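# Carry the blue foam block into the tote by the door

## Task

Get the blue foam block into the tote that stands near the door, lying completely within it with no part sticking out past the rim. The robot must finish upright: a robot that has toppled or is left leaning counts as a failure.

## Robot and tools

ROBOT. TidyBot++: a wheeled base (0.54 m long, 0.50 m wide, 0.38 m tall) on four driven casters, carrying one seven-joint arm that ends in a two-finger gripper. The shoulder sits 0.12 m ahead of the base centre, 0.68 m above the floor. Arm segments: upper arm 0.42 m, forearm 0.31 m, hand 0.31 m to the hand point. The arm begins folded with the hand facing down; folded, it reaches up to 0.08 m past the base front. base_camera is fixed on the base (about 0.22 m forward, 0.34 m up, tilted down to look ahead). wrist_camera rides on the hand and sees wherever the fingers point. Objects may occasionally get nudged by something unseen.

FRAMES. All positions are in metres. Base frame: origin on the floor below the base centre, x ahead, y to the left, z up. hand_pose and hand_target are reported in it; the hand point is midway between the finger pads, the hand's own z axis runs out along the fingers and the fingers part along its y axis. Odometry frame: where the base frame was when the scene began. base_odometry counts wheel rotation only, so wheel slip looks like travel; its heading is in rad, positive to the left, within -3.142 to 3.142. base_tilt gives forward and right lean in degrees.

move. One action per call, built from any of base, joints, target, plus optional speeds; cameras and blocking are not part of the action. Everything in the action starts at once.
- base: a dict of relative offsets measured from the base's own pose when the command starts. translate_m: metres, forward positive, -2 to 2. strafe_m: metres, left positive, -2 to 2. rotate_rad: radians, counter-clockwise from above positive, -6.3 to 6.3. Translate and strafe together drive straight to one point.
- joints: a dict of absolute targets by name, in rad: joint_1_rad (any angle; whole arm about vertical, positive is clockwise from above, the reverse of base heading), joint_2_rad (shoulder, -2.249 to 2.249, 0 upright, positive leans forward), joint_3_rad (any angle), joint_4_rad (elbow, -2.579 to 2.579), joint_5_rad (any angle), joint_6_rad (wrist, -2.099 to 2.099), joint_7_rad (any angle; at 1.57 with hand down the fingers part left-right). gripper_pos is unitless 0 (open, pad gap about 85 mm) to 1 (closed, squeezing hard). Done tolerances are 0.039 rad for joints 1 to 4, 0.095 for 5 to 7, 0.03 for the gripper. Any-angle joints take the short way round, so send steps below half a turn.
- target: one flat list of seven numbers [x, y, z, qw, qx, qy, qz], an absolute hand pose in the base frame (metres, then unit quaternion). Alongside it, joints may hold only gripper_pos. After it settles the hand is usually within about 3 cm; to fix position, add (wanted minus hand_pose) to the last target's x, y, z. To keep a loaded hand still, resend hand_target, not hand_pose.
- speeds: caps for this action only: translate_m or strafe_m 0.05 to 0.5 m/s (give only one when combining them), rotate_rad 0.1 to 1.57 rad/s.
- cameras: list of base_camera, wrist_camera or all; omitted means all, [] means none. blocking: true (default) returns when everything is still; false returns in about half a second while motion continues.
An unknown key makes the call invalid; an out-of-range number gets it refused, and a refusal cancels the rest of that reply's move, wait and finished_scene calls, as does an uncommanded stop.

wait: seconds from 0 to 10; returns state and images, ending early once running moves settle. wait(0) shows an unblocked move's progress in the "earlier move" line. stop: brakes all your running motions. zoom_image: camera name and region [x0, y0, x1, y1] in pixels of that camera's latest image, at most 504 by 504. finished_scene: scene, the current scene number (1 to 3); the goal must then hold without the robot.

RESULTS. "pictures" lists image order. "move" says done, or the worst status. base_status, joint_status, hand_status report done, moving, off_target (rested short, may still press), contact_stop or time_out (target dropped), not_followed (a check withheld targets; "pose unreachable" or "joint command not followed" with a cause), torque_fault, limit_stop_at_motor_heat. Gripper off_target means fingers stopped on something, i.e. a grasp; done at 1 means empty. motor_effort is percent of maximum torque, peak in brackets. Also reported: joint_positions, motor temperatures, on_its_own, ARM HIT, MOTOR HOT, OVER-TEMPERATURE FAULT.

CAUTIONS. The arm does not avoid obstacles and keeps pressing into anything it meets; the base likewise pushes until time_out. Driving or turning while the arm is snagged above about 0.6 m can topple the robot, as can reaching far out or swinging a stretched arm; back away or retract to recover a lean. Low, forward, close-in hand poses near the base often miss or strike the base. A hand facing down reaches at most about 0.94 m high. Held loads make the arm sag; do not command a joint to its current reading while loaded. Avoid torque faults, motor overheating, hard grips on a block still resting on a surface, swinging or dropping the block, releasing it while moving, and slams. Lower the block into the tote and open gently so it sits fully inside.

Each tool is called after "Call:" by a JSON object that holds its "op" and its "data".

## Session

Call:
{"op": "move", "data": {"base": {"rotate_rad": 1.2}}}

Call:
{"op": "move", "data": {"base": {"rotate_rad": 1.2}}}

Call:
{"op": "move", "data": {"base": {"rotate_rad": 1.2}}}

Call:
{"op": "move", "data": {"base": {"rotate_rad": 1.2}}}

Scene clock: 2.20 s.
Motor temperatures (°C): [31 30 27 28 40 39 37]
move: done
base_odometry: x=+0.000 y=+0.000 heading=+1.199
base_tilt: forward=+0.5 right=-0.6
base_status: done
joint_positions: joint_1_rad=+0.032 joint_2_rad=-0.331 joint_3_rad=+3.105 joint_4_rad=-2.544 joint_5_rad=-0.032 joint_6_rad=-0.824 joint_7_rad=+1.585 gripper_pos=+0.000
joint_status: not commanded
motor_effort: joint_1_rad=+1(1) joint_2_rad=-2(4) joint_3_rad=+1(2) joint_4_rad=+14(14) joint_5_rad=-1(2) joint_6_rad=+0(1) joint_7_rad=+1(2)
hand_pose: x=+0.2664 y=+0.0078 z=+0.5819 quat_wxyz=(-0.006, +0.999, -0.002, +0.053) (m; base frame)
hand_target: x=+0.2677 y=+0.0078 z=+0.5826 quat_wxyz=(-0.006, +0.999, -0.002, +0.054) (m; base frame)
hand_status: not commanded
pictures: base_camera, wrist_camera
camera_calibration:
wrist_camera: T_world_to_cam=[[-0.0366166, -0.998819, 0.0319236, -0.00951304], [-0.991629, 0.0323578, -0.124999, 0.395809], [0.123819, -0.0362335, -0.991643, 0.676805], [0, 0, 0, 1]] pos_world=[0.308347, 0.00221365, 0.720929]

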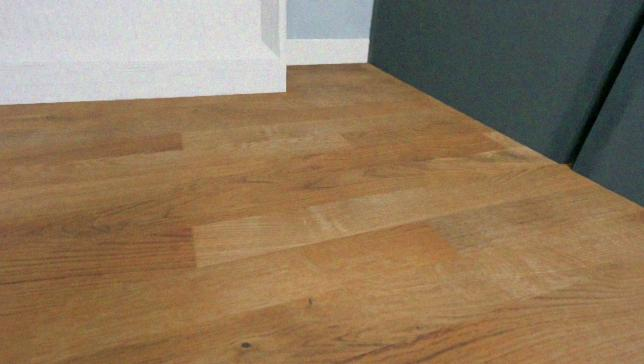

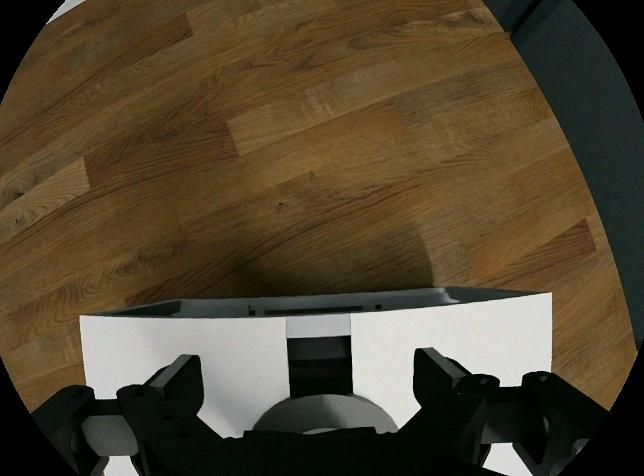

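Scene clock: 4.23 s.
Motor temperatures (°C): [31 30 27 28 40 39 37]
move: done
base_odometry: x=+0.000 y=+0.000 heading=+2.399
base_tilt: forward=+0.5 right=-0.6
base_status: done
joint_positions: joint_1_rad=+0.032 joint_2_rad=-0.331 joint_3_rad=+3.105 joint_4_rad=-2.544 joint_5_rad=-0.032 joint_6_rad=-0.824 joint_7_rad=+1.585 gripper_pos=+0.000
joint_status: not commanded
motor_effort: joint_1_rad=+1(1) joint_2_rad=-2(3) joint_3_rad=+1(1) joint_4_rad=+14(14) joint_5_rad=-1(2) joint_6_rad=+0(1) joint_7_rad=+1(1)
hand_pose: x=+0.2664 y=+0.0078 z=+0.5819 quat_wxyz=(-0.006, +0.999, -0.002, +0.053) (m; base frame)
hand_target: x=+0.2677 y=+0.0078 z=+0.5826 quat_wxyz=(-0.006, +0.999, -0.002, +0.054) (m; base frame)
hand_status: not commanded
pictures: base_camera, wrist_camera
camera_calibration:
wrist_camera: T_world_to_cam=[[-0.0366166, -0.998819, 0.0319236, -0.00951304], [-0.991629, 0.0323578, -0.124999, 0.395809], [0.123819, -0.0362335, -0.991643, 0.676805], [0, 0, 0, 1]] pos_world=[0.308347, 0.00221365, 0.720929]

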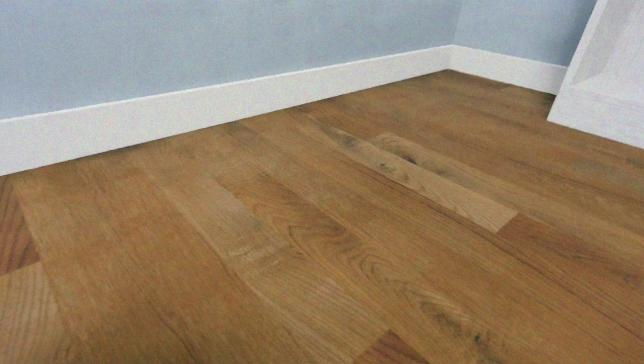

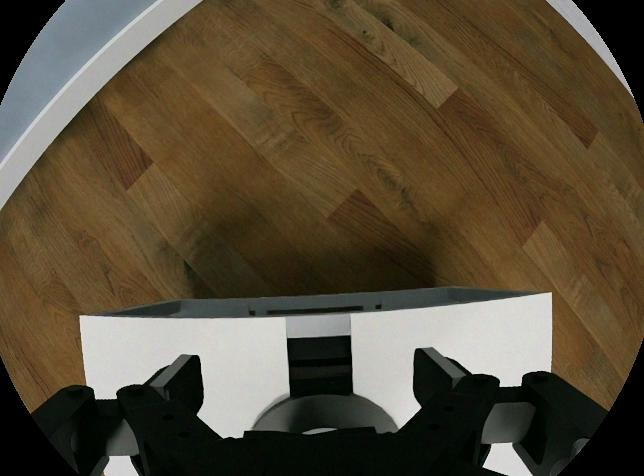

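Scene clock: 6.27 s.
Motor temperatures (°C): [31 30 27 28 40 39 37]
move: done
base_odometry: x=+0.000 y=+0.000 heading=-2.685
base_tilt: forward=+0.5 right=-0.6
base_status: done
joint_positions: joint_1_rad=+0.032 joint_2_rad=-0.331 joint_3_rad=+3.105 joint_4_rad=-2.544 joint_5_rad=-0.032 joint_6_rad=-0.824 joint_7_rad=+1.585 gripper_pos=+0.000
joint_status: not commanded
motor_effort: joint_1_rad=+1(1) joint_2_rad=-2(3) joint_3_rad=+0(1) joint_4_rad=+13(15) joint_5_rad=-1(2) joint_6_rad=+0(1) joint_7_rad=+1(2)
hand_pose: x=+0.2664 y=+0.0078 z=+0.5819 quat_wxyz=(-0.006, +0.999, -0.002, +0.053) (m; base frame)
hand_target: x=+0.2677 y=+0.0078 z=+0.5826 quat_wxyz=(-0.006, +0.999, -0.002, +0.054) (m; base frame)
hand_status: not commanded
pictures: base_camera, wrist_camera
camera_calibration:
wrist_camera: T_world_to_cam=[[-0.0366166, -0.998819, 0.0319236, -0.00951304], [-0.991629, 0.0323578, -0.124999, 0.395809], [0.123819, -0.0362335, -0.991643, 0.676805], [0, 0, 0, 1]] pos_world=[0.308347, 0.00221365, 0.720929]

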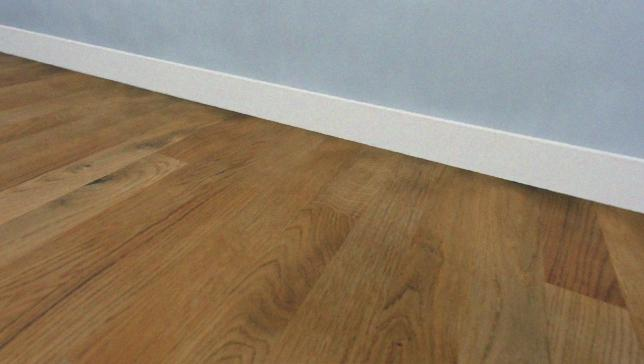

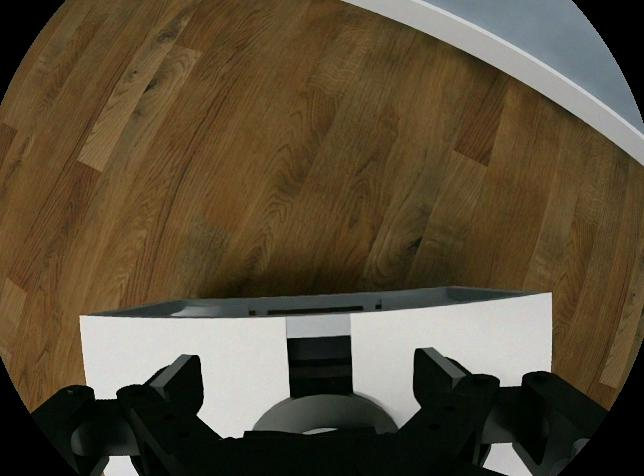

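Scene clock: 8.30 s.
Motor temperatures (°C): [31 30 27 28 40 39 37]
move: done
base_odometry: x=+0.000 y=+0.000 heading=-1.486
base_tilt: forward=+0.5 right=-0.6
base_status: done
joint_positions: joint_1_rad=+0.032 joint_2_rad=-0.331 joint_3_rad=+3.105 joint_4_rad=-2.544 joint_5_rad=-0.032 joint_6_rad=-0.824 joint_7_rad=+1.585 gripper_pos=+0.000
joint_status: not commanded
motor_effort: joint_1_rad=+0(1) joint_2_rad=-2(3) joint_3_rad=+1(1) joint_4_rad=+14(14) joint_5_rad=-1(2) joint_6_rad=+0(1) joint_7_rad=+1(2)
hand_pose: x=+0.2664 y=+0.0078 z=+0.5819 quat_wxyz=(-0.006, +0.999, -0.002, +0.053) (m; base frame)
hand_target: x=+0.2677 y=+0.0078 z=+0.5826 quat_wxyz=(-0.006, +0.999, -0.002, +0.054) (m; base frame)
hand_status: not commanded
pictures: base_camera, wrist_camera
camera_calibration:
wrist_camera: T_world_to_cam=[[-0.0366166, -0.998819, 0.0319236, -0.00951304], [-0.991629, 0.0323578, -0.124999, 0.395809], [0.123819, -0.0362335, -0.991643, 0.676805], [0, 0, 0, 1]] pos_world=[0.308347, 0.00221365, 0.720929]

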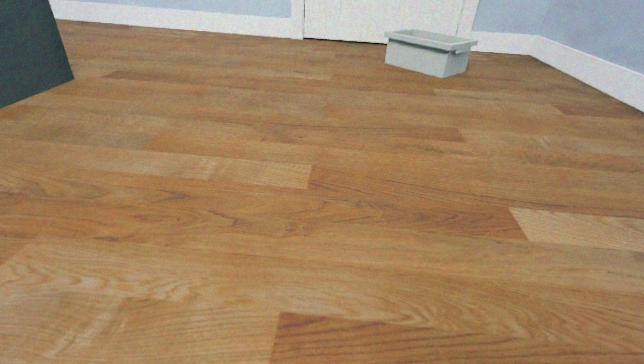

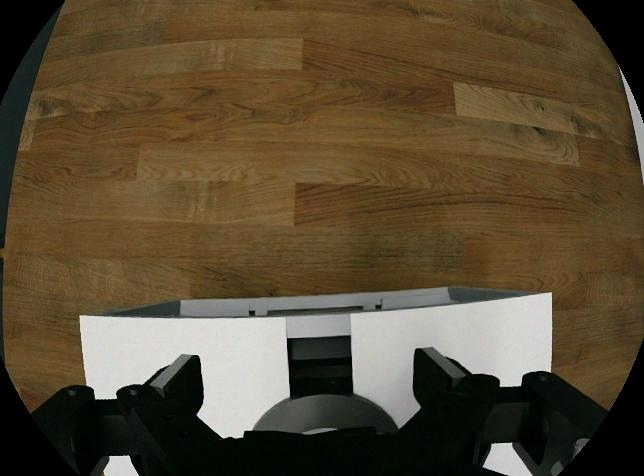

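Call:
{"op": "move", "data": {"joints": {"joint_2_rad": -0.4, "joint_4_rad": -1.6, "joint_6_rad": -0.75, "joint_1_rad":0,"joint_3_rad":3.14,"joint_5_rad":0,"joint_7_rad":1.57}, "base": {"rotate_rad": 0.7}}}

Call:
{"op": "move", "data": {"base": {"rotate_rad": 0.8}}}

Call:
{"op": "move", "data": {"base": {"rotate_rad": 0.8}}}

Scene clock: 20.87 s.
Motor temperatures (°C): [31 30 27 28 40 39 37]
move: done
base_odometry: x=+0.000 y=+0.000 heading=-0.786
base_tilt: forward=+0.5 right=-0.6
base_status: done
joint_positions: joint_1_rad=+0.019 joint_2_rad=-0.371 joint_3_rad=+3.124 joint_4_rad=-1.619 joint_5_rad=-0.029 joint_6_rad=-0.802 joint_7_rad=+1.585 gripper_pos=+0.000
joint_status: all done
motor_effort: joint_1_rad=+1(2) joint_2_rad=-8(11) joint_3_rad=+1(3) joint_4_rad=+20(20) joint_5_rad=-1(2) joint_6_rad=+7(7) joint_7_rad=+1(2)
hand_pose: x=+0.5405 y=+0.0090 z=+1.0303 quat_wxyz=(-0.007, +0.855, +0.003, +0.519) (m; base frame)
hand_target: x=+0.5373 y=+0.0022 z=+1.0680 quat_wxyz=(+0.000, +0.828, +0.000, +0.561) (m; base frame)
hand_status: not commanded
pictures: base_camera, wrist_camera
camera_calibration:
wrist_camera: T_world_to_cam=[[-0.0422138, -0.999031, -0.0124606, 0.0361353], [-0.4425, 0.0298766, -0.896271, 1.22148], [0.895774, -0.0323212, -0.443333, 0.10533], [0, 0, 0, 1]] pos_world=[0.447677, 0.0030111, 1.14192]

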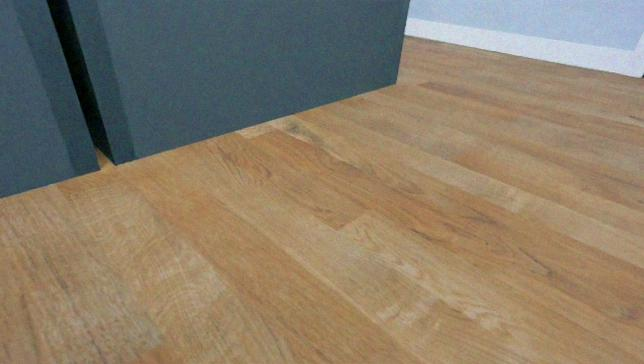

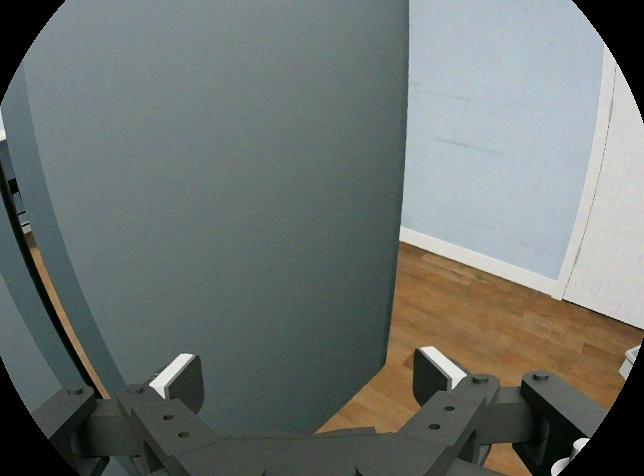

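Scene clock: 22.60 s.
Motor temperatures (°C): [31 30 27 28 39 39 37]
move: done
base_odometry: x=+0.000 y=+0.000 heading=+0.013
base_tilt: forward=+0.5 right=-0.6
base_status: done
joint_positions: joint_1_rad=+0.011 joint_2_rad=-0.371 joint_3_rad=+3.132 joint_4_rad=-1.619 joint_5_rad=-0.028 joint_6_rad=-0.800 joint_7_rad=+1.585 gripper_pos=+0.000
joint_status: not commanded
motor_effort: joint_1_rad=+1(2) joint_2_rad=-8(10) joint_3_rad=+1(3) joint_4_rad=+20(21) joint_5_rad=-1(2) joint_6_rad=+8(8) joint_7_rad=+1(1)
hand_pose: x=+0.5408 y=+0.0075 z=+1.0308 quat_wxyz=(-0.008, +0.854, +0.003, +0.520) (m; base frame)
hand_target: x=+0.5373 y=+0.0022 z=+1.0680 quat_wxyz=(+0.000, +0.828, +0.000, +0.561) (m; base frame)
hand_status: not commanded
pictures: base_camera, wrist_camera
camera_calibration:
wrist_camera: T_world_to_cam=[[-0.0429569, -0.998975, -0.0142674, 0.0369416], [-0.441152, 0.0317791, -0.89687, 1.222], [0.896404, -0.0322326, -0.442065, 0.103636], [0, 0, 0, 1]] pos_world=[0.447773, 0.00141032, 1.14231]

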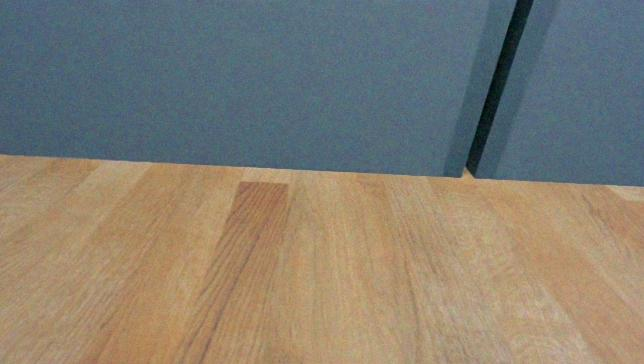

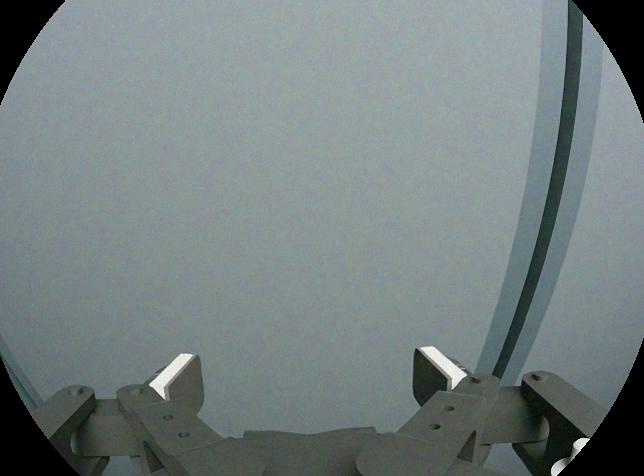

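Scene clock: 24.33 s.
Motor temperatures (°C): [31 30 27 28 39 39 37]
move: done
base_odometry: x=+0.000 y=+0.000 heading=+0.813
base_tilt: forward=+0.5 right=-0.6
base_status: done
joint_positions: joint_1_rad=+0.009 joint_2_rad=-0.371 joint_3_rad=+3.135 joint_4_rad=-1.619 joint_5_rad=-0.027 joint_6_rad=-0.800 joint_7_rad=+1.585 gripper_pos=+0.000
joint_status: not commanded
motor_effort: joint_1_rad=+1(2) joint_2_rad=-8(9) joint_3_rad=+1(2) joint_4_rad=+20(21) joint_5_rad=-1(2) joint_6_rad=+7(8) joint_7_rad=+1(2)
hand_pose: x=+0.5409 y=+0.0071 z=+1.0309 quat_wxyz=(-0.008, +0.854, +0.003, +0.520) (m; base frame)
hand_target: x=+0.5373 y=+0.0022 z=+1.0680 quat_wxyz=(+0.000, +0.828, +0.000, +0.561) (m; base frame)
hand_status: not commanded
pictures: base_camera, wrist_camera
camera_calibration:
wrist_camera: T_world_to_cam=[[-0.0429052, -0.998969, -0.0148674, 0.0372095], [-0.440742, 0.0322802, -0.897053, 1.22217], [0.896608, -0.0319356, -0.441672, 0.103036], [0, 0, 0, 1]] pos_world=[0.447873, 0.00100988, 1.14241]

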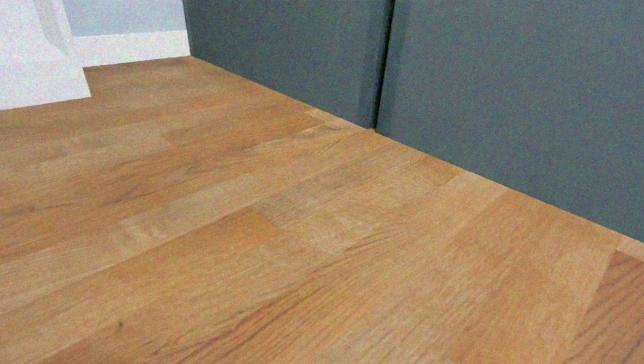

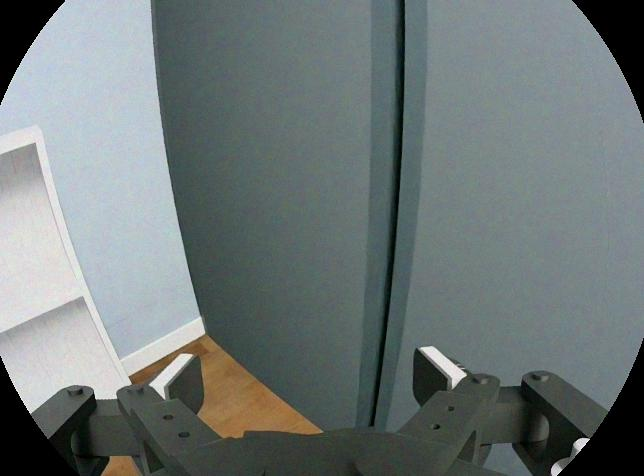

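Call:
{"op": "move", "data": {"base": {"rotate_rad": 0.8}}}

Call:
{"op": "move", "data": {"base": {"rotate_rad": 0.8}}}

Scene clock: 29.77 s.
Motor temperatures (°C): [31 30 27 28 39 39 37]
move: done
base_odometry: x=+0.000 y=+0.000 heading=+1.612
base_tilt: forward=+0.5 right=-0.6
base_status: done
joint_positions: joint_1_rad=+0.007 joint_2_rad=-0.371 joint_3_rad=+3.136 joint_4_rad=-1.619 joint_5_rad=-0.027 joint_6_rad=-0.800 joint_7_rad=+1.585 gripper_pos=+0.000
joint_status: not commanded
motor_effort: joint_1_rad=+1(2) joint_2_rad=-8(10) joint_3_rad=+1(3) joint_4_rad=+19(21) joint_5_rad=-1(2) joint_6_rad=+7(7) joint_7_rad=+1(1)
hand_pose: x=+0.5409 y=+0.0072 z=+1.0310 quat_wxyz=(-0.008, +0.854, +0.003, +0.520) (m; base frame)
hand_target: x=+0.5373 y=+0.0022 z=+1.0680 quat_wxyz=(+0.000, +0.828, +0.000, +0.561) (m; base frame)
hand_status: not commanded
pictures: base_camera, wrist_camera
camera_calibration:
wrist_camera: T_world_to_cam=[[-0.0424108, -0.998991, -0.0147871, 0.0368963], [-0.440563, 0.0319832, -0.897152, 1.2222], [0.896719, -0.0315343, -0.441475, 0.102759], [0, 0, 0, 1]] pos_world=[0.447875, 0.00100964, 1.14241]

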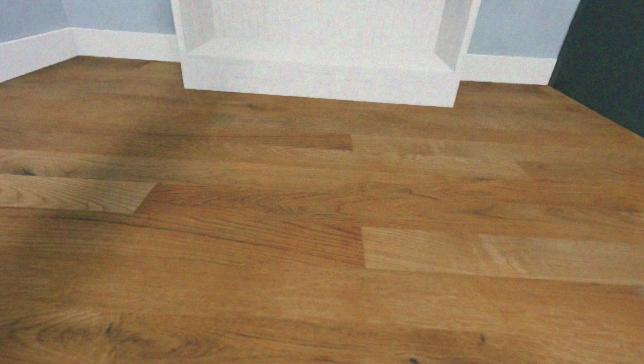

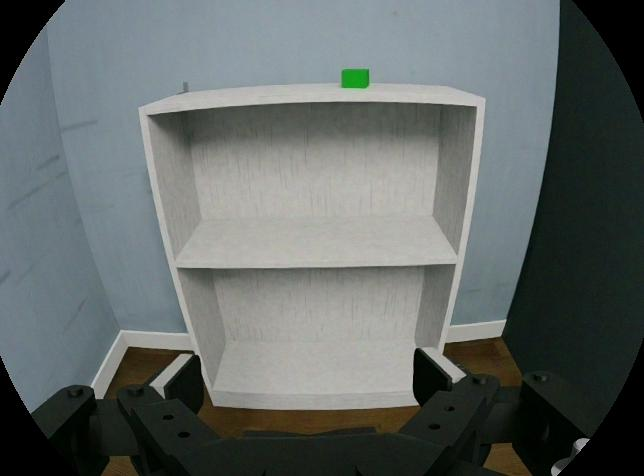

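Scene clock: 31.50 s.
Motor temperatures (°C): [31 30 27 28 39 39 37]
move: done
base_odometry: x=+0.000 y=+0.000 heading=+2.412
base_tilt: forward=+0.5 right=-0.6
base_status: done
joint_positions: joint_1_rad=+0.006 joint_2_rad=-0.371 joint_3_rad=+3.137 joint_4_rad=-1.619 joint_5_rad=-0.027 joint_6_rad=-0.799 joint_7_rad=+1.585 gripper_pos=+0.000
joint_status: not commanded
motor_effort: joint_1_rad=+1(2) joint_2_rad=-8(9) joint_3_rad=+1(2) joint_4_rad=+20(21) joint_5_rad=-1(2) joint_6_rad=+7(7) joint_7_rad=+1(2)
hand_pose: x=+0.5409 y=+0.0073 z=+1.0310 quat_wxyz=(-0.008, +0.854, +0.003, +0.520) (m; base frame)
hand_target: x=+0.5373 y=+0.0022 z=+1.0680 quat_wxyz=(+0.000, +0.828, +0.000, +0.561) (m; base frame)
hand_status: not commanded
pictures: base_camera, wrist_camera
camera_calibration:
wrist_camera: T_world_to_cam=[[-0.0420488, -0.999007, -0.0147485, 0.0366914], [-0.440378, 0.0317821, -0.89725, 1.22232], [0.896827, -0.0312334, -0.441277, 0.102528], [0, 0, 0, 1]] pos_world=[0.447876, 0.00100945, 1.14251]

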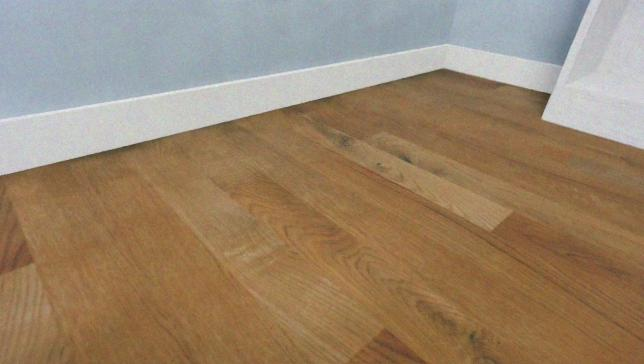

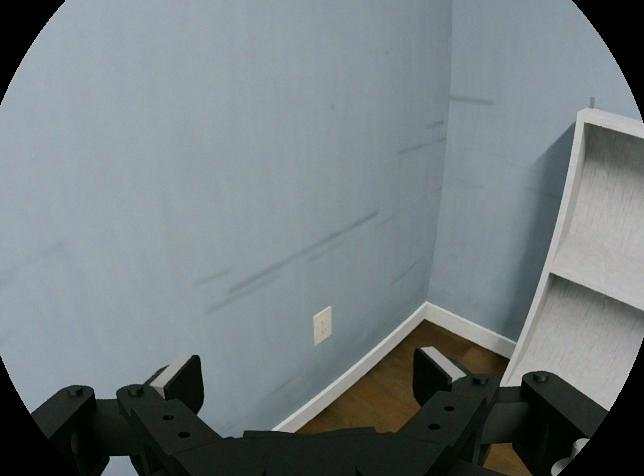

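Call:
{"op": "move", "data": {"base": {"rotate_rad": -3.2}, "cameras": []}}

Call:
{"op": "move", "data": {"base": {"translate_m": 0.78, "strafe_m": -0.495}}}

Scene clock: 49.93 s.
Motor temperatures (°C): [31 30 27 28 39 39 37]
move: done
base_odometry: x=+0.000 y=+0.000 heading=-0.788
base_tilt: forward=+0.5 right=-0.6
base_status: done
joint_positions: joint_1_rad=+0.005 joint_2_rad=-0.372 joint_3_rad=+3.137 joint_4_rad=-1.619 joint_5_rad=-0.026 joint_6_rad=-0.798 joint_7_rad=+1.585 gripper_pos=+0.000
joint_status: not commanded
motor_effort: joint_1_rad=+1(2) joint_2_rad=-8(11) joint_3_rad=+1(3) joint_4_rad=+20(21) joint_5_rad=-1(2) joint_6_rad=+7(7) joint_7_rad=+1(2)
hand_pose: x=+0.5411 y=+0.0072 z=+1.0314 quat_wxyz=(-0.008, +0.854, +0.003, +0.521) (m; base frame)
hand_target: x=+0.5373 y=+0.0022 z=+1.0680 quat_wxyz=(+0.000, +0.828, +0.000, +0.561) (m; base frame)
hand_status: not commanded
pictures: none
No camera images: "cameras" was empty.

Scene clock: 53.17 s.
Motor temperatures (°C): [31 30 27 28 39 39 37]
move: done
base_odometry: x=+0.200 y=-0.902 heading=-0.788
base_tilt: forward=+0.5 right=-0.6
base_status: done
joint_positions: joint_1_rad=+0.005 joint_2_rad=-0.383 joint_3_rad=+3.137 joint_4_rad=-1.619 joint_5_rad=-0.026 joint_6_rad=-0.798 joint_7_rad=+1.585 gripper_pos=+0.000
joint_status: not commanded
motor_effort: joint_1_rad=+1(1) joint_2_rad=-8(12) joint_3_rad=+1(2) joint_4_rad=+20(21) joint_5_rad=-1(2) joint_6_rad=+7(8) joint_7_rad=+1(2)
hand_pose: x=+0.5372 y=+0.0071 z=+1.0364 quat_wxyz=(-0.008, +0.850, +0.003, +0.526) (m; base frame)
hand_target: x=+0.5373 y=+0.0022 z=+1.0680 quat_wxyz=(+0.000, +0.828, +0.000, +0.561) (m; base frame)
hand_status: not commanded
pictures: base_camera, wrist_camera
camera_calibration:
wrist_camera: T_world_to_cam=[[-0.0419473, -0.99901, -0.0148098, 0.0364586], [-0.428545, 0.0313802, -0.902975, 1.22503], [0.902546, -0.0315308, -0.429437, 0.0928957], [0, 0, 0, 1]] pos_world=[0.442666, 0.000909853, 1.1466]

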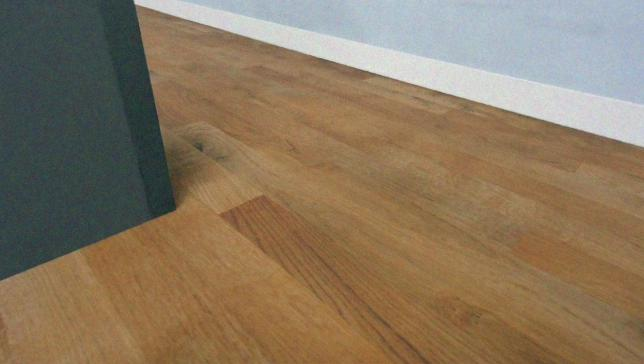

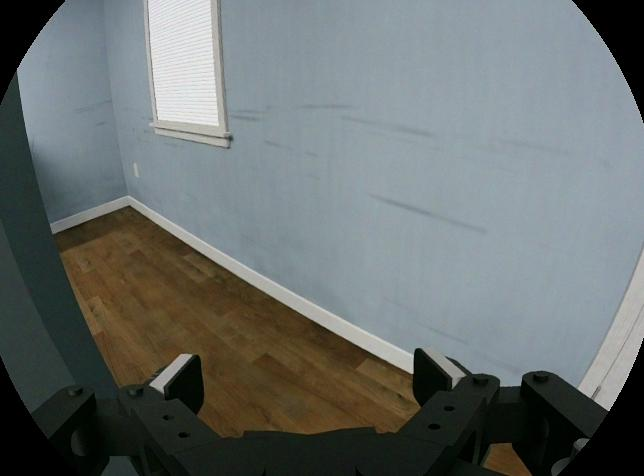

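Call:
{"op": "move", "data": {"joints": {"joint_2_rad": -0.9, "joint_4_rad": -1.9}, "cameras": []}}

Call:
{"op": "move", "data": {"base": {"rotate_rad": 0.788}, "cameras": []}}

Call:
{"op": "move", "data": {"base": {"translate_m": 0.12, "strafe_m": -0.64}}}

Scene clock: 66.90 s.
Motor temperatures (°C): [31 30 27 28 39 39 37]
move: done
base_odometry: x=+0.200 y=-0.902 heading=-0.788
base_tilt: forward=+0.5 right=-0.6
base_status: not commanded
joint_positions: joint_1_rad=+0.005 joint_2_rad=-0.882 joint_3_rad=+3.137 joint_4_rad=-1.890 joint_5_rad=-0.026 joint_6_rad=-0.798 joint_7_rad=+1.585 gripper_pos=+0.000
joint_status: all done
motor_effort: joint_1_rad=+1(1) joint_2_rad=+9(12) joint_3_rad=+1(2) joint_4_rad=+19(21) joint_5_rad=-1(2) joint_6_rad=+7(8) joint_7_rad=+1(2)
hand_pose: x=+0.3627 y=+0.0077 z=+1.0443 quat_wxyz=(-0.006, +0.785, +0.004, +0.619) (m; base frame)
hand_target: x=+0.3602 y=+0.0021 z=+1.0577 quat_wxyz=(+0.000, +0.768, +0.000, +0.641) (m; base frame)
hand_status: not commanded
pictures: none
No camera images: "cameras" was empty.

Scene clock: 68.60 s.
Motor temperatures (°C): [31 30 27 28 39 39 37]
move: done
base_odometry: x=+0.200 y=-0.902 heading=-0.001
base_tilt: forward=+0.5 right=-0.6
base_status: done
joint_positions: joint_1_rad=+0.005 joint_2_rad=-0.882 joint_3_rad=+3.137 joint_4_rad=-1.892 joint_5_rad=-0.026 joint_6_rad=-0.798 joint_7_rad=+1.585 gripper_pos=+0.000
joint_status: not commanded
motor_effort: joint_1_rad=+1(1) joint_2_rad=+9(10) joint_3_rad=+1(2) joint_4_rad=+18(20) joint_5_rad=-1(2) joint_6_rad=+8(8) joint_7_rad=+1(2)
hand_pose: x=+0.3628 y=+0.0077 z=+1.0436 quat_wxyz=(-0.006, +0.786, +0.004, +0.619) (m; base frame)
hand_target: x=+0.3602 y=+0.0021 z=+1.0577 quat_wxyz=(+0.000, +0.768, +0.000, +0.641) (m; base frame)
hand_status: not commanded
pictures: none
No camera images: "cameras" was empty.

Scene clock: 71.27 s.
Motor temperatures (°C): [31 30 27 28 39 39 37]
move: done
base_odometry: x=+0.319 y=-1.542 heading=+0.000
base_tilt: forward=+0.5 right=-0.6
base_status: done
joint_positions: joint_1_rad=+0.005 joint_2_rad=-0.882 joint_3_rad=+3.138 joint_4_rad=-1.892 joint_5_rad=-0.026 joint_6_rad=-0.798 joint_7_rad=+1.585 gripper_pos=+0.000
joint_status: not commanded
motor_effort: joint_1_rad=+1(2) joint_2_rad=+9(11) joint_3_rad=+1(4) joint_4_rad=+18(20) joint_5_rad=-1(2) joint_6_rad=+8(8) joint_7_rad=+1(2)
hand_pose: x=+0.3627 y=+0.0076 z=+1.0434 quat_wxyz=(-0.006, +0.786, +0.004, +0.619) (m; base frame)
hand_target: x=+0.3602 y=+0.0021 z=+1.0577 quat_wxyz=(+0.000, +0.768, +0.000, +0.641) (m; base frame)
hand_status: not commanded
pictures: base_camera, wrist_camera
camera_calibration:
wrist_camera: T_world_to_cam=[[-0.0387569, -0.999008, -0.0219456, 0.0360282], [-0.214733, 0.0297757, -0.976219, 1.15552], [0.975903, -0.0331227, -0.215674, 0.00379645], [0, 0, 0, 1]] pos_world=[0.24582, 0.00171184, 1.12965]

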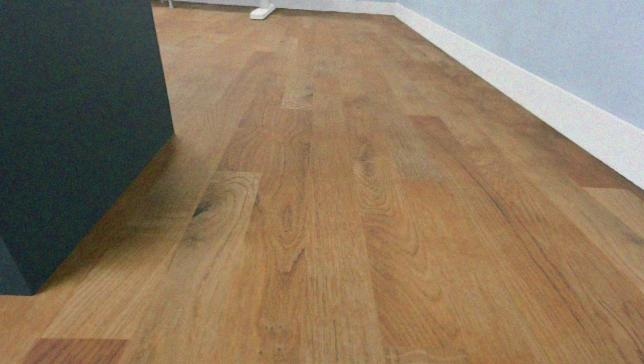

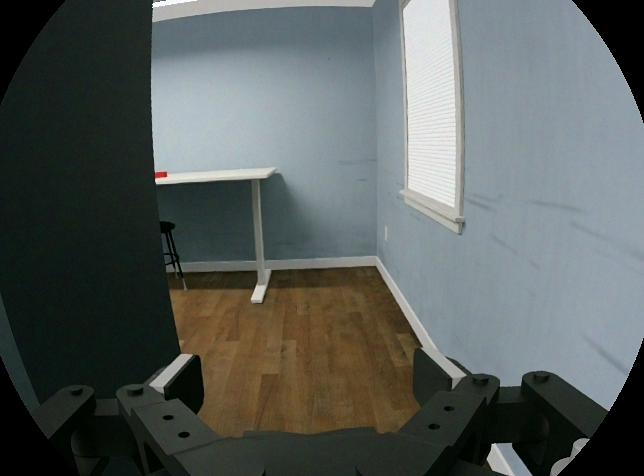

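Call:
{"op": "move", "data": {"base": {"strafe_m": -0.07}, "cameras": []}}

Call:
{"op": "move", "data": {"base": {"translate_m": 1.3}}}

Call:
{"op": "move", "data": {"base": {"rotate_rad": 0.8}}}

Scene clock: 81.17 s.
Motor temperatures (°C): [31 30 27 28 39 39 37]
move: done
base_odometry: x=+0.319 y=-1.612 heading=+0.000
base_tilt: forward=+0.5 right=-0.6
base_status: done
joint_positions: joint_1_rad=+0.005 joint_2_rad=-0.882 joint_3_rad=+3.139 joint_4_rad=-1.892 joint_5_rad=-0.026 joint_6_rad=-0.798 joint_7_rad=+1.585 gripper_pos=+0.000
joint_status: not commanded
motor_effort: joint_1_rad=+1(2) joint_2_rad=+10(10) joint_3_rad=+1(3) joint_4_rad=+19(20) joint_5_rad=-1(2) joint_6_rad=+8(8) joint_7_rad=+1(1)
hand_pose: x=+0.3628 y=+0.0067 z=+1.0434 quat_wxyz=(-0.006, +0.786, +0.003, +0.619) (m; base frame)
hand_target: x=+0.3602 y=+0.0021 z=+1.0577 quat_wxyz=(+0.000, +0.768, +0.000, +0.641) (m; base frame)
hand_status: not commanded
pictures: none
No camera images: "cameras" was empty.

Scene clock: 85.13 s.
Motor temperatures (°C): [31 30 27 28 39 39 37]
move: done
base_odometry: x=+1.619 y=-1.613 heading=+0.000
base_tilt: forward=+0.5 right=-0.6
base_status: done
joint_positions: joint_1_rad=+0.005 joint_2_rad=-0.889 joint_3_rad=+3.139 joint_4_rad=-1.895 joint_5_rad=-0.026 joint_6_rad=-0.798 joint_7_rad=+1.585 gripper_pos=+0.000
joint_status: not commanded
motor_effort: joint_1_rad=+1(1) joint_2_rad=+10(13) joint_3_rad=+1(2) joint_4_rad=+18(20) joint_5_rad=-1(2) joint_6_rad=+8(8) joint_7_rad=+1(1)
hand_pose: x=+0.3608 y=+0.0067 z=+1.0436 quat_wxyz=(-0.006, +0.784, +0.003, +0.620) (m; base frame)
hand_target: x=+0.3602 y=+0.0021 z=+1.0577 quat_wxyz=(+0.000, +0.768, +0.000, +0.641) (m; base frame)
hand_status: not commanded
pictures: base_camera, wrist_camera
camera_calibration:
wrist_camera: T_world_to_cam=[[-0.0400519, -0.998928, -0.0232179, 0.0368871], [-0.211053, 0.0311698, -0.976977, 1.15463], [0.976654, -0.0342296, -0.212076, 0.00159033], [0, 0, 0, 1]] pos_world=[0.243613, 0.000912303, 1.12924]

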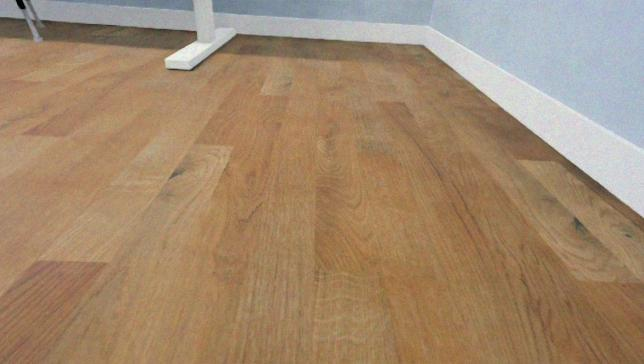

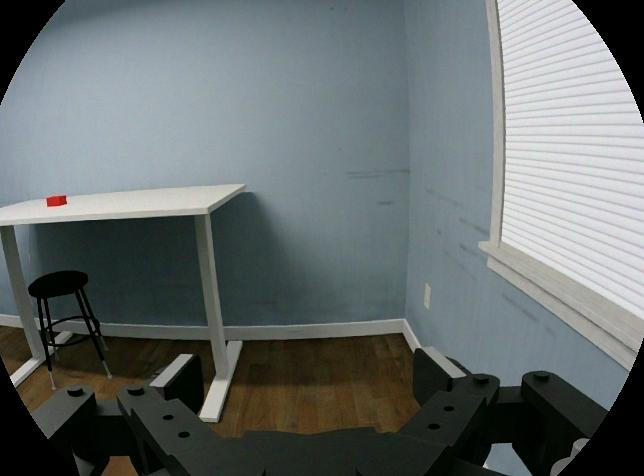

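Scene clock: 86.87 s.
Motor temperatures (°C): [31 30 27 28 39 39 37]
move: done
base_odometry: x=+1.619 y=-1.613 heading=+0.799
base_tilt: forward=+0.5 right=-0.6
base_status: done
joint_positions: joint_1_rad=+0.005 joint_2_rad=-0.889 joint_3_rad=+3.139 joint_4_rad=-1.895 joint_5_rad=-0.026 joint_6_rad=-0.797 joint_7_rad=+1.585 gripper_pos=+0.000
joint_status: not commanded
motor_effort: joint_1_rad=+1(1) joint_2_rad=+10(10) joint_3_rad=+1(2) joint_4_rad=+19(20) joint_5_rad=-1(2) joint_6_rad=+7(8) joint_7_rad=+1(2)
hand_pose: x=+0.3608 y=+0.0067 z=+1.0436 quat_wxyz=(-0.006, +0.784, +0.003, +0.620) (m; base frame)
hand_target: x=+0.3602 y=+0.0021 z=+1.0577 quat_wxyz=(+0.000, +0.768, +0.000, +0.641) (m; base frame)
hand_status: not commanded
pictures: base_camera, wrist_camera
camera_calibration:
wrist_camera: T_world_to_cam=[[-0.0400519, -0.998928, -0.0232179, 0.0368871], [-0.211053, 0.0311698, -0.976977, 1.15463], [0.976654, -0.0342296, -0.212076, 0.00159033], [0, 0, 0, 1]] pos_world=[0.243613, 0.000912303, 1.12924]

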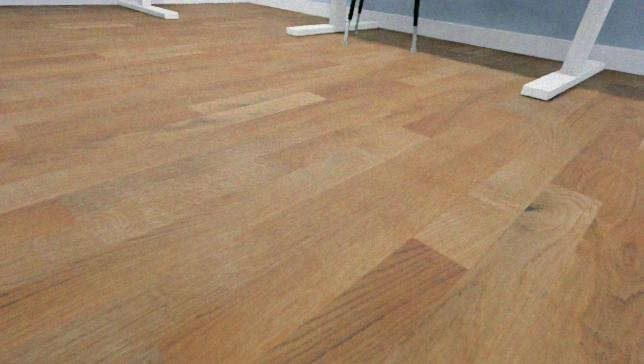

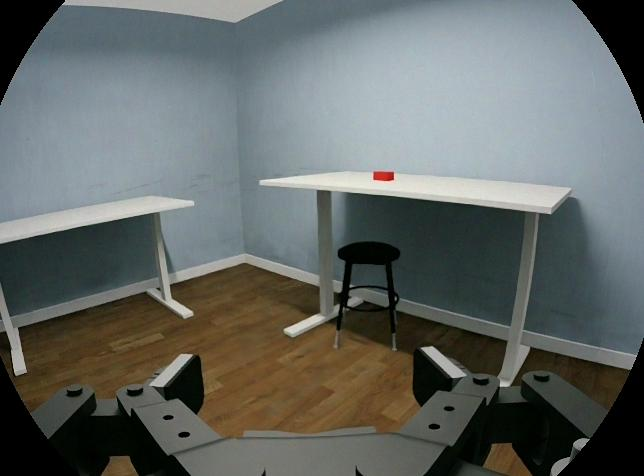

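Call:
{"op": "move", "data": {"base": {"rotate_rad": 0.8}}}

Call:
{"op": "move", "data": {"base": {"rotate_rad": 0.6}}}

Scene clock: 93.53 s.
Motor temperatures (°C): [31 30 27 28 39 39 37]
move: done
base_odometry: x=+1.619 y=-1.613 heading=+1.599
base_tilt: forward=+0.5 right=-0.6
base_status: done
joint_positions: joint_1_rad=+0.005 joint_2_rad=-0.889 joint_3_rad=+3.139 joint_4_rad=-1.895 joint_5_rad=-0.026 joint_6_rad=-0.797 joint_7_rad=+1.585 gripper_pos=+0.000
joint_status: not commanded
motor_effort: joint_1_rad=+1(1) joint_2_rad=+10(11) joint_3_rad=+1(2) joint_4_rad=+18(20) joint_5_rad=-1(2) joint_6_rad=+8(8) joint_7_rad=+1(2)
hand_pose: x=+0.3608 y=+0.0067 z=+1.0436 quat_wxyz=(-0.006, +0.784, +0.003, +0.620) (m; base frame)
hand_target: x=+0.3602 y=+0.0021 z=+1.0577 quat_wxyz=(+0.000, +0.768, +0.000, +0.641) (m; base frame)
hand_status: not commanded
pictures: base_camera, wrist_camera
camera_calibration:
wrist_camera: T_world_to_cam=[[-0.0400519, -0.998928, -0.0232179, 0.0368871], [-0.211053, 0.0311698, -0.976977, 1.15463], [0.976654, -0.0342296, -0.212076, 0.00159033], [0, 0, 0, 1]] pos_world=[0.243613, 0.000912303, 1.12924]

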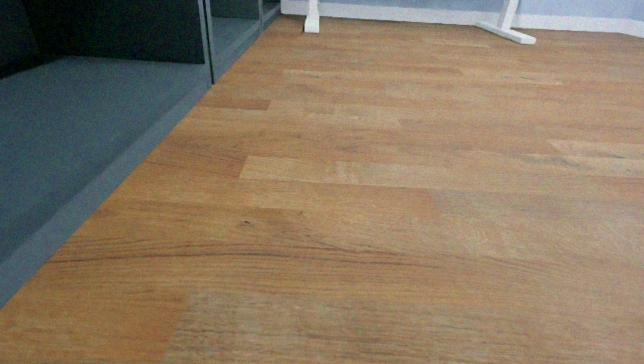

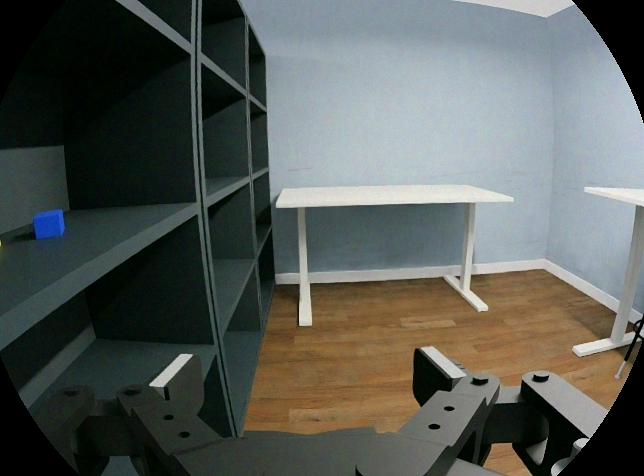

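Scene clock: 95.07 s.
Motor temperatures (°C): [31 30 27 28 39 39 37]
move: done
base_odometry: x=+1.619 y=-1.613 heading=+2.198
base_tilt: forward=+0.5 right=-0.6
base_status: done
joint_positions: joint_1_rad=+0.005 joint_2_rad=-0.889 joint_3_rad=+3.139 joint_4_rad=-1.895 joint_5_rad=-0.026 joint_6_rad=-0.797 joint_7_rad=+1.585 gripper_pos=+0.000
joint_status: not commanded
motor_effort: joint_1_rad=+1(1) joint_2_rad=+10(11) joint_3_rad=+1(2) joint_4_rad=+18(20) joint_5_rad=-1(2) joint_6_rad=+8(8) joint_7_rad=+1(2)
hand_pose: x=+0.3608 y=+0.0067 z=+1.0436 quat_wxyz=(-0.006, +0.784, +0.003, +0.620) (m; base frame)
hand_target: x=+0.3602 y=+0.0021 z=+1.0577 quat_wxyz=(+0.000, +0.768, +0.000, +0.641) (m; base frame)
hand_status: not commanded
pictures: base_camera, wrist_camera
camera_calibration:
wrist_camera: T_world_to_cam=[[-0.0400519, -0.998928, -0.0232179, 0.0368871], [-0.211053, 0.0311698, -0.976977, 1.15463], [0.976654, -0.0342296, -0.212076, 0.00159033], [0, 0, 0, 1]] pos_world=[0.243613, 0.000912303, 1.12924]

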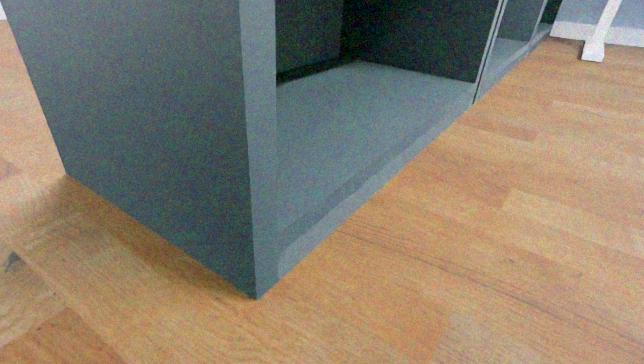

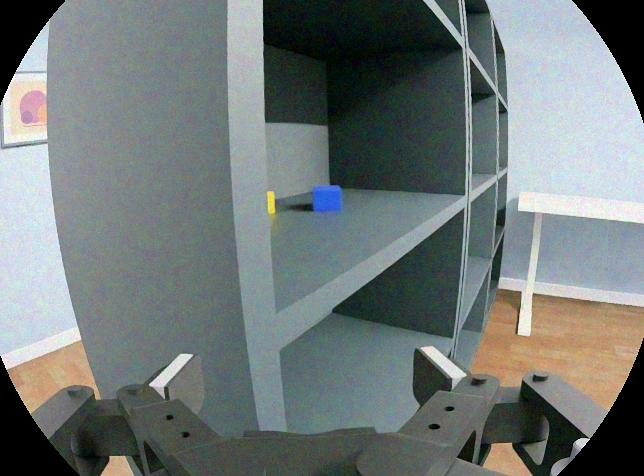

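Call:
{"op": "move", "data": {"base": {"rotate_rad": 0.943}, "cameras": []}}

Call:
{"op": "move", "data": {"base": {"translate_m": -0.48, "strafe_m": -0.878}, "joints": {"joint_2_rad": 0.05, "joint_4_rad": -1.78, "joint_6_rad": 0.26, "joint_1_rad":0,"joint_3_rad":3.14,"joint_5_rad":0.03,"joint_7_rad":1.57}}}

Scene clock: 122.17 s.
Motor temperatures (°C): [31 30 27 28 39 39 37]
move: done
base_odometry: x=+1.619 y=-1.613 heading=+3.140
base_tilt: forward=+0.5 right=-0.6
base_status: done
joint_positions: joint_1_rad=+0.005 joint_2_rad=-0.889 joint_3_rad=+3.139 joint_4_rad=-1.895 joint_5_rad=-0.026 joint_6_rad=-0.797 joint_7_rad=+1.585 gripper_pos=+0.000
joint_status: not commanded
motor_effort: joint_1_rad=+1(1) joint_2_rad=+9(10) joint_3_rad=+1(2) joint_4_rad=+18(20) joint_5_rad=-1(2) joint_6_rad=+8(8) joint_7_rad=+1(1)
hand_pose: x=+0.3608 y=+0.0067 z=+1.0435 quat_wxyz=(-0.006, +0.784, +0.003, +0.620) (m; base frame)
hand_target: x=+0.3602 y=+0.0021 z=+1.0577 quat_wxyz=(+0.000, +0.768, +0.000, +0.641) (m; base frame)
hand_status: not commanded
pictures: none
No camera images: "cameras" was empty.

Scene clock: 125.37 s.
Motor temperatures (°C): [31 30 27 28 39 39 37]
move: done
TORQUE WARNING: joint_1_rad reached its warning level (56.7 N m). A warning alone does not stop the arm.
base_odometry: x=+2.100 y=-0.735 heading=+3.140
base_tilt: forward=+0.5 right=-0.6
base_status: done
joint_positions: joint_1_rad=+0.001 joint_2_rad=+0.052 joint_3_rad=+3.140 joint_4_rad=-1.783 joint_5_rad=+0.031 joint_6_rad=+0.215 joint_7_rad=+1.585 gripper_pos=+0.000
joint_status: all done
motor_effort: joint_1_rad=+1(58) joint_2_rad=-26(31) joint_3_rad=+0(57) joint_4_rad=+20(23) joint_5_rad=-1(12) joint_6_rad=+8(10) joint_7_rad=+1(3)
hand_pose: x=+0.7553 y=+0.0033 z=+1.0042 quat_wxyz=(+0.013, +0.724, +0.018, +0.689) (m; base frame)
hand_target: x=+0.7551 y=+0.0047 z=+1.0217 quat_wxyz=(+0.007, +0.707, +0.013, +0.707) (m; base frame)
hand_status: not commanded
pictures: base_camera, wrist_camera
camera_calibration:
wrist_camera: T_world_to_cam=[[-0.0402775, -0.999038, 0.0173394, 0.00788222], [-0.0291882, -0.0161696, -0.999443, 1.08491], [0.998762, -0.0407611, -0.0285088, -0.59316], [0, 0, 0, 1]] pos_world=[0.62441, 0.00123932, 1.06726]

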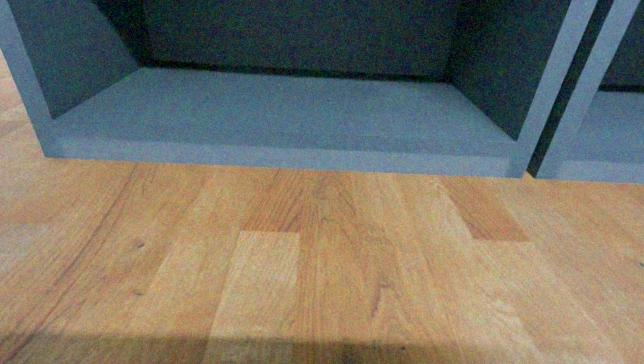

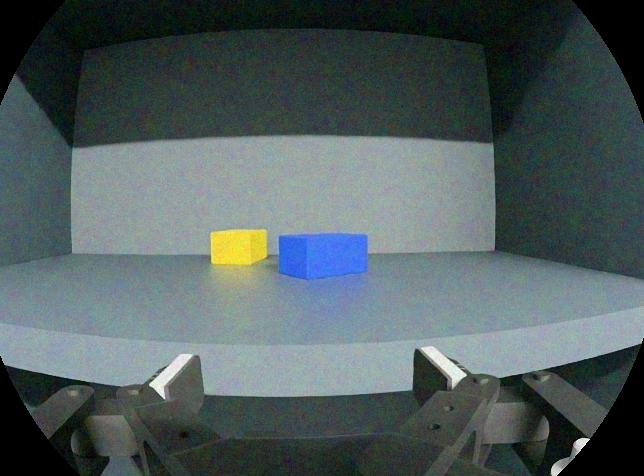

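Call:
{"op": "move", "data": {"joints": {"joint_2_rad": -0.03, "joint_4_rad": -0.834, "joint_6_rad": -1.25, "joint_1_rad":0,"joint_3_rad":3.14,"joint_5_rad":0.03,"joint_7_rad":1.57}, "cameras": []}}

Call:
{"op": "move", "data": {"base": {"translate_m": 0.15}, "speeds": {"translate_m": 0.2}}}

Scene clock: 149.60 s.
Motor temperatures (°C): [31 30 27 28 39 39 37]
move: done
base_odometry: x=+2.100 y=-0.735 heading=+3.140
base_tilt: forward=+0.5 right=-0.6
base_status: not commanded
joint_positions: joint_1_rad=+0.001 joint_2_rad=-0.003 joint_3_rad=+3.140 joint_4_rad=-0.853 joint_5_rad=+0.031 joint_6_rad=-1.186 joint_7_rad=+1.585 gripper_pos=+0.000
joint_status: all done
motor_effort: joint_1_rad=+1(1) joint_2_rad=-19(28) joint_3_rad=+0(2) joint_4_rad=+17(22) joint_5_rad=-1(2) joint_6_rad=+7(10) joint_7_rad=+1(3)
hand_pose: x=+0.6321 y=-0.0075 z=+1.1704 quat_wxyz=(+0.019, +0.851, +0.004, +0.525) (m; base frame)
hand_target: x=+0.6083 y=-0.0067 z=+1.1760 quat_wxyz=(+0.014, +0.856, -0.003, +0.517) (m; base frame)
hand_status: not commanded
pictures: none
No camera images: "cameras" was empty.

Scene clock: 151.13 s.
Motor temperatures (°C): [31 30 27 28 39 39 37]
move: done
base_odometry: x=+1.950 y=-0.735 heading=+3.140
base_tilt: forward=+0.5 right=-0.6
base_status: done
joint_positions: joint_1_rad=+0.001 joint_2_rad=-0.012 joint_3_rad=+3.140 joint_4_rad=-0.851 joint_5_rad=+0.031 joint_6_rad=-1.190 joint_7_rad=+1.585 gripper_pos=+0.000
joint_status: not commanded
motor_effort: joint_1_rad=+1(1) joint_2_rad=-19(23) joint_3_rad=+0(1) joint_4_rad=+16(18) joint_5_rad=+0(2) joint_6_rad=+7(8) joint_7_rad=+1(2)
hand_pose: x=+0.6269 y=-0.0076 z=+1.1751 quat_wxyz=(+0.019, +0.849, +0.003, +0.528) (m; base frame)
hand_target: x=+0.6083 y=-0.0067 z=+1.1760 quat_wxyz=(+0.014, +0.856, -0.003, +0.517) (m; base frame)
hand_status: not commanded
pictures: base_camera, wrist_camera
camera_calibration:
wrist_camera: T_world_to_cam=[[-0.069671, -0.997095, 0.0307842, -0.00852542], [-0.423485, 0.00162192, -0.905902, 1.38925], [0.90322, -0.0761517, -0.422368, 0.061964], [0, 0, 0, 1]] pos_world=[0.531766, -0.00603526, 1.28496]

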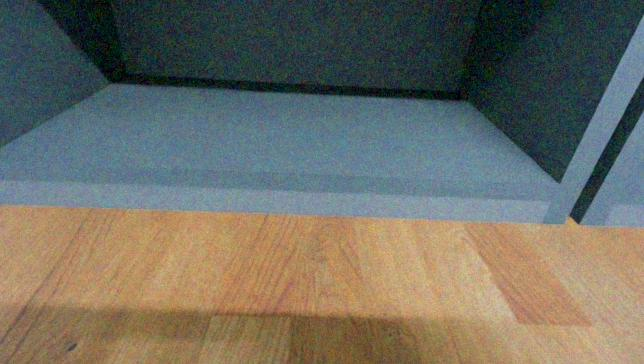

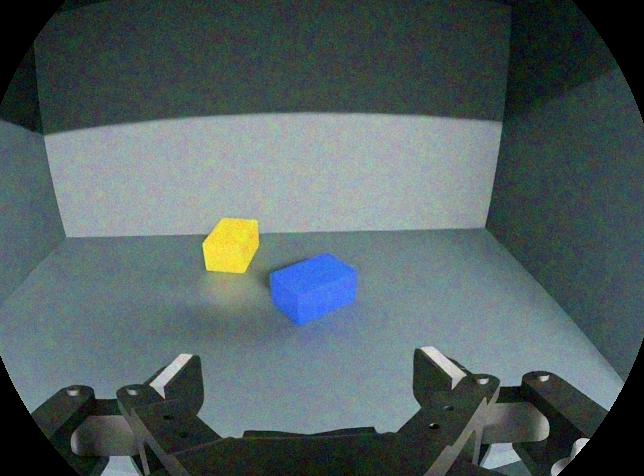

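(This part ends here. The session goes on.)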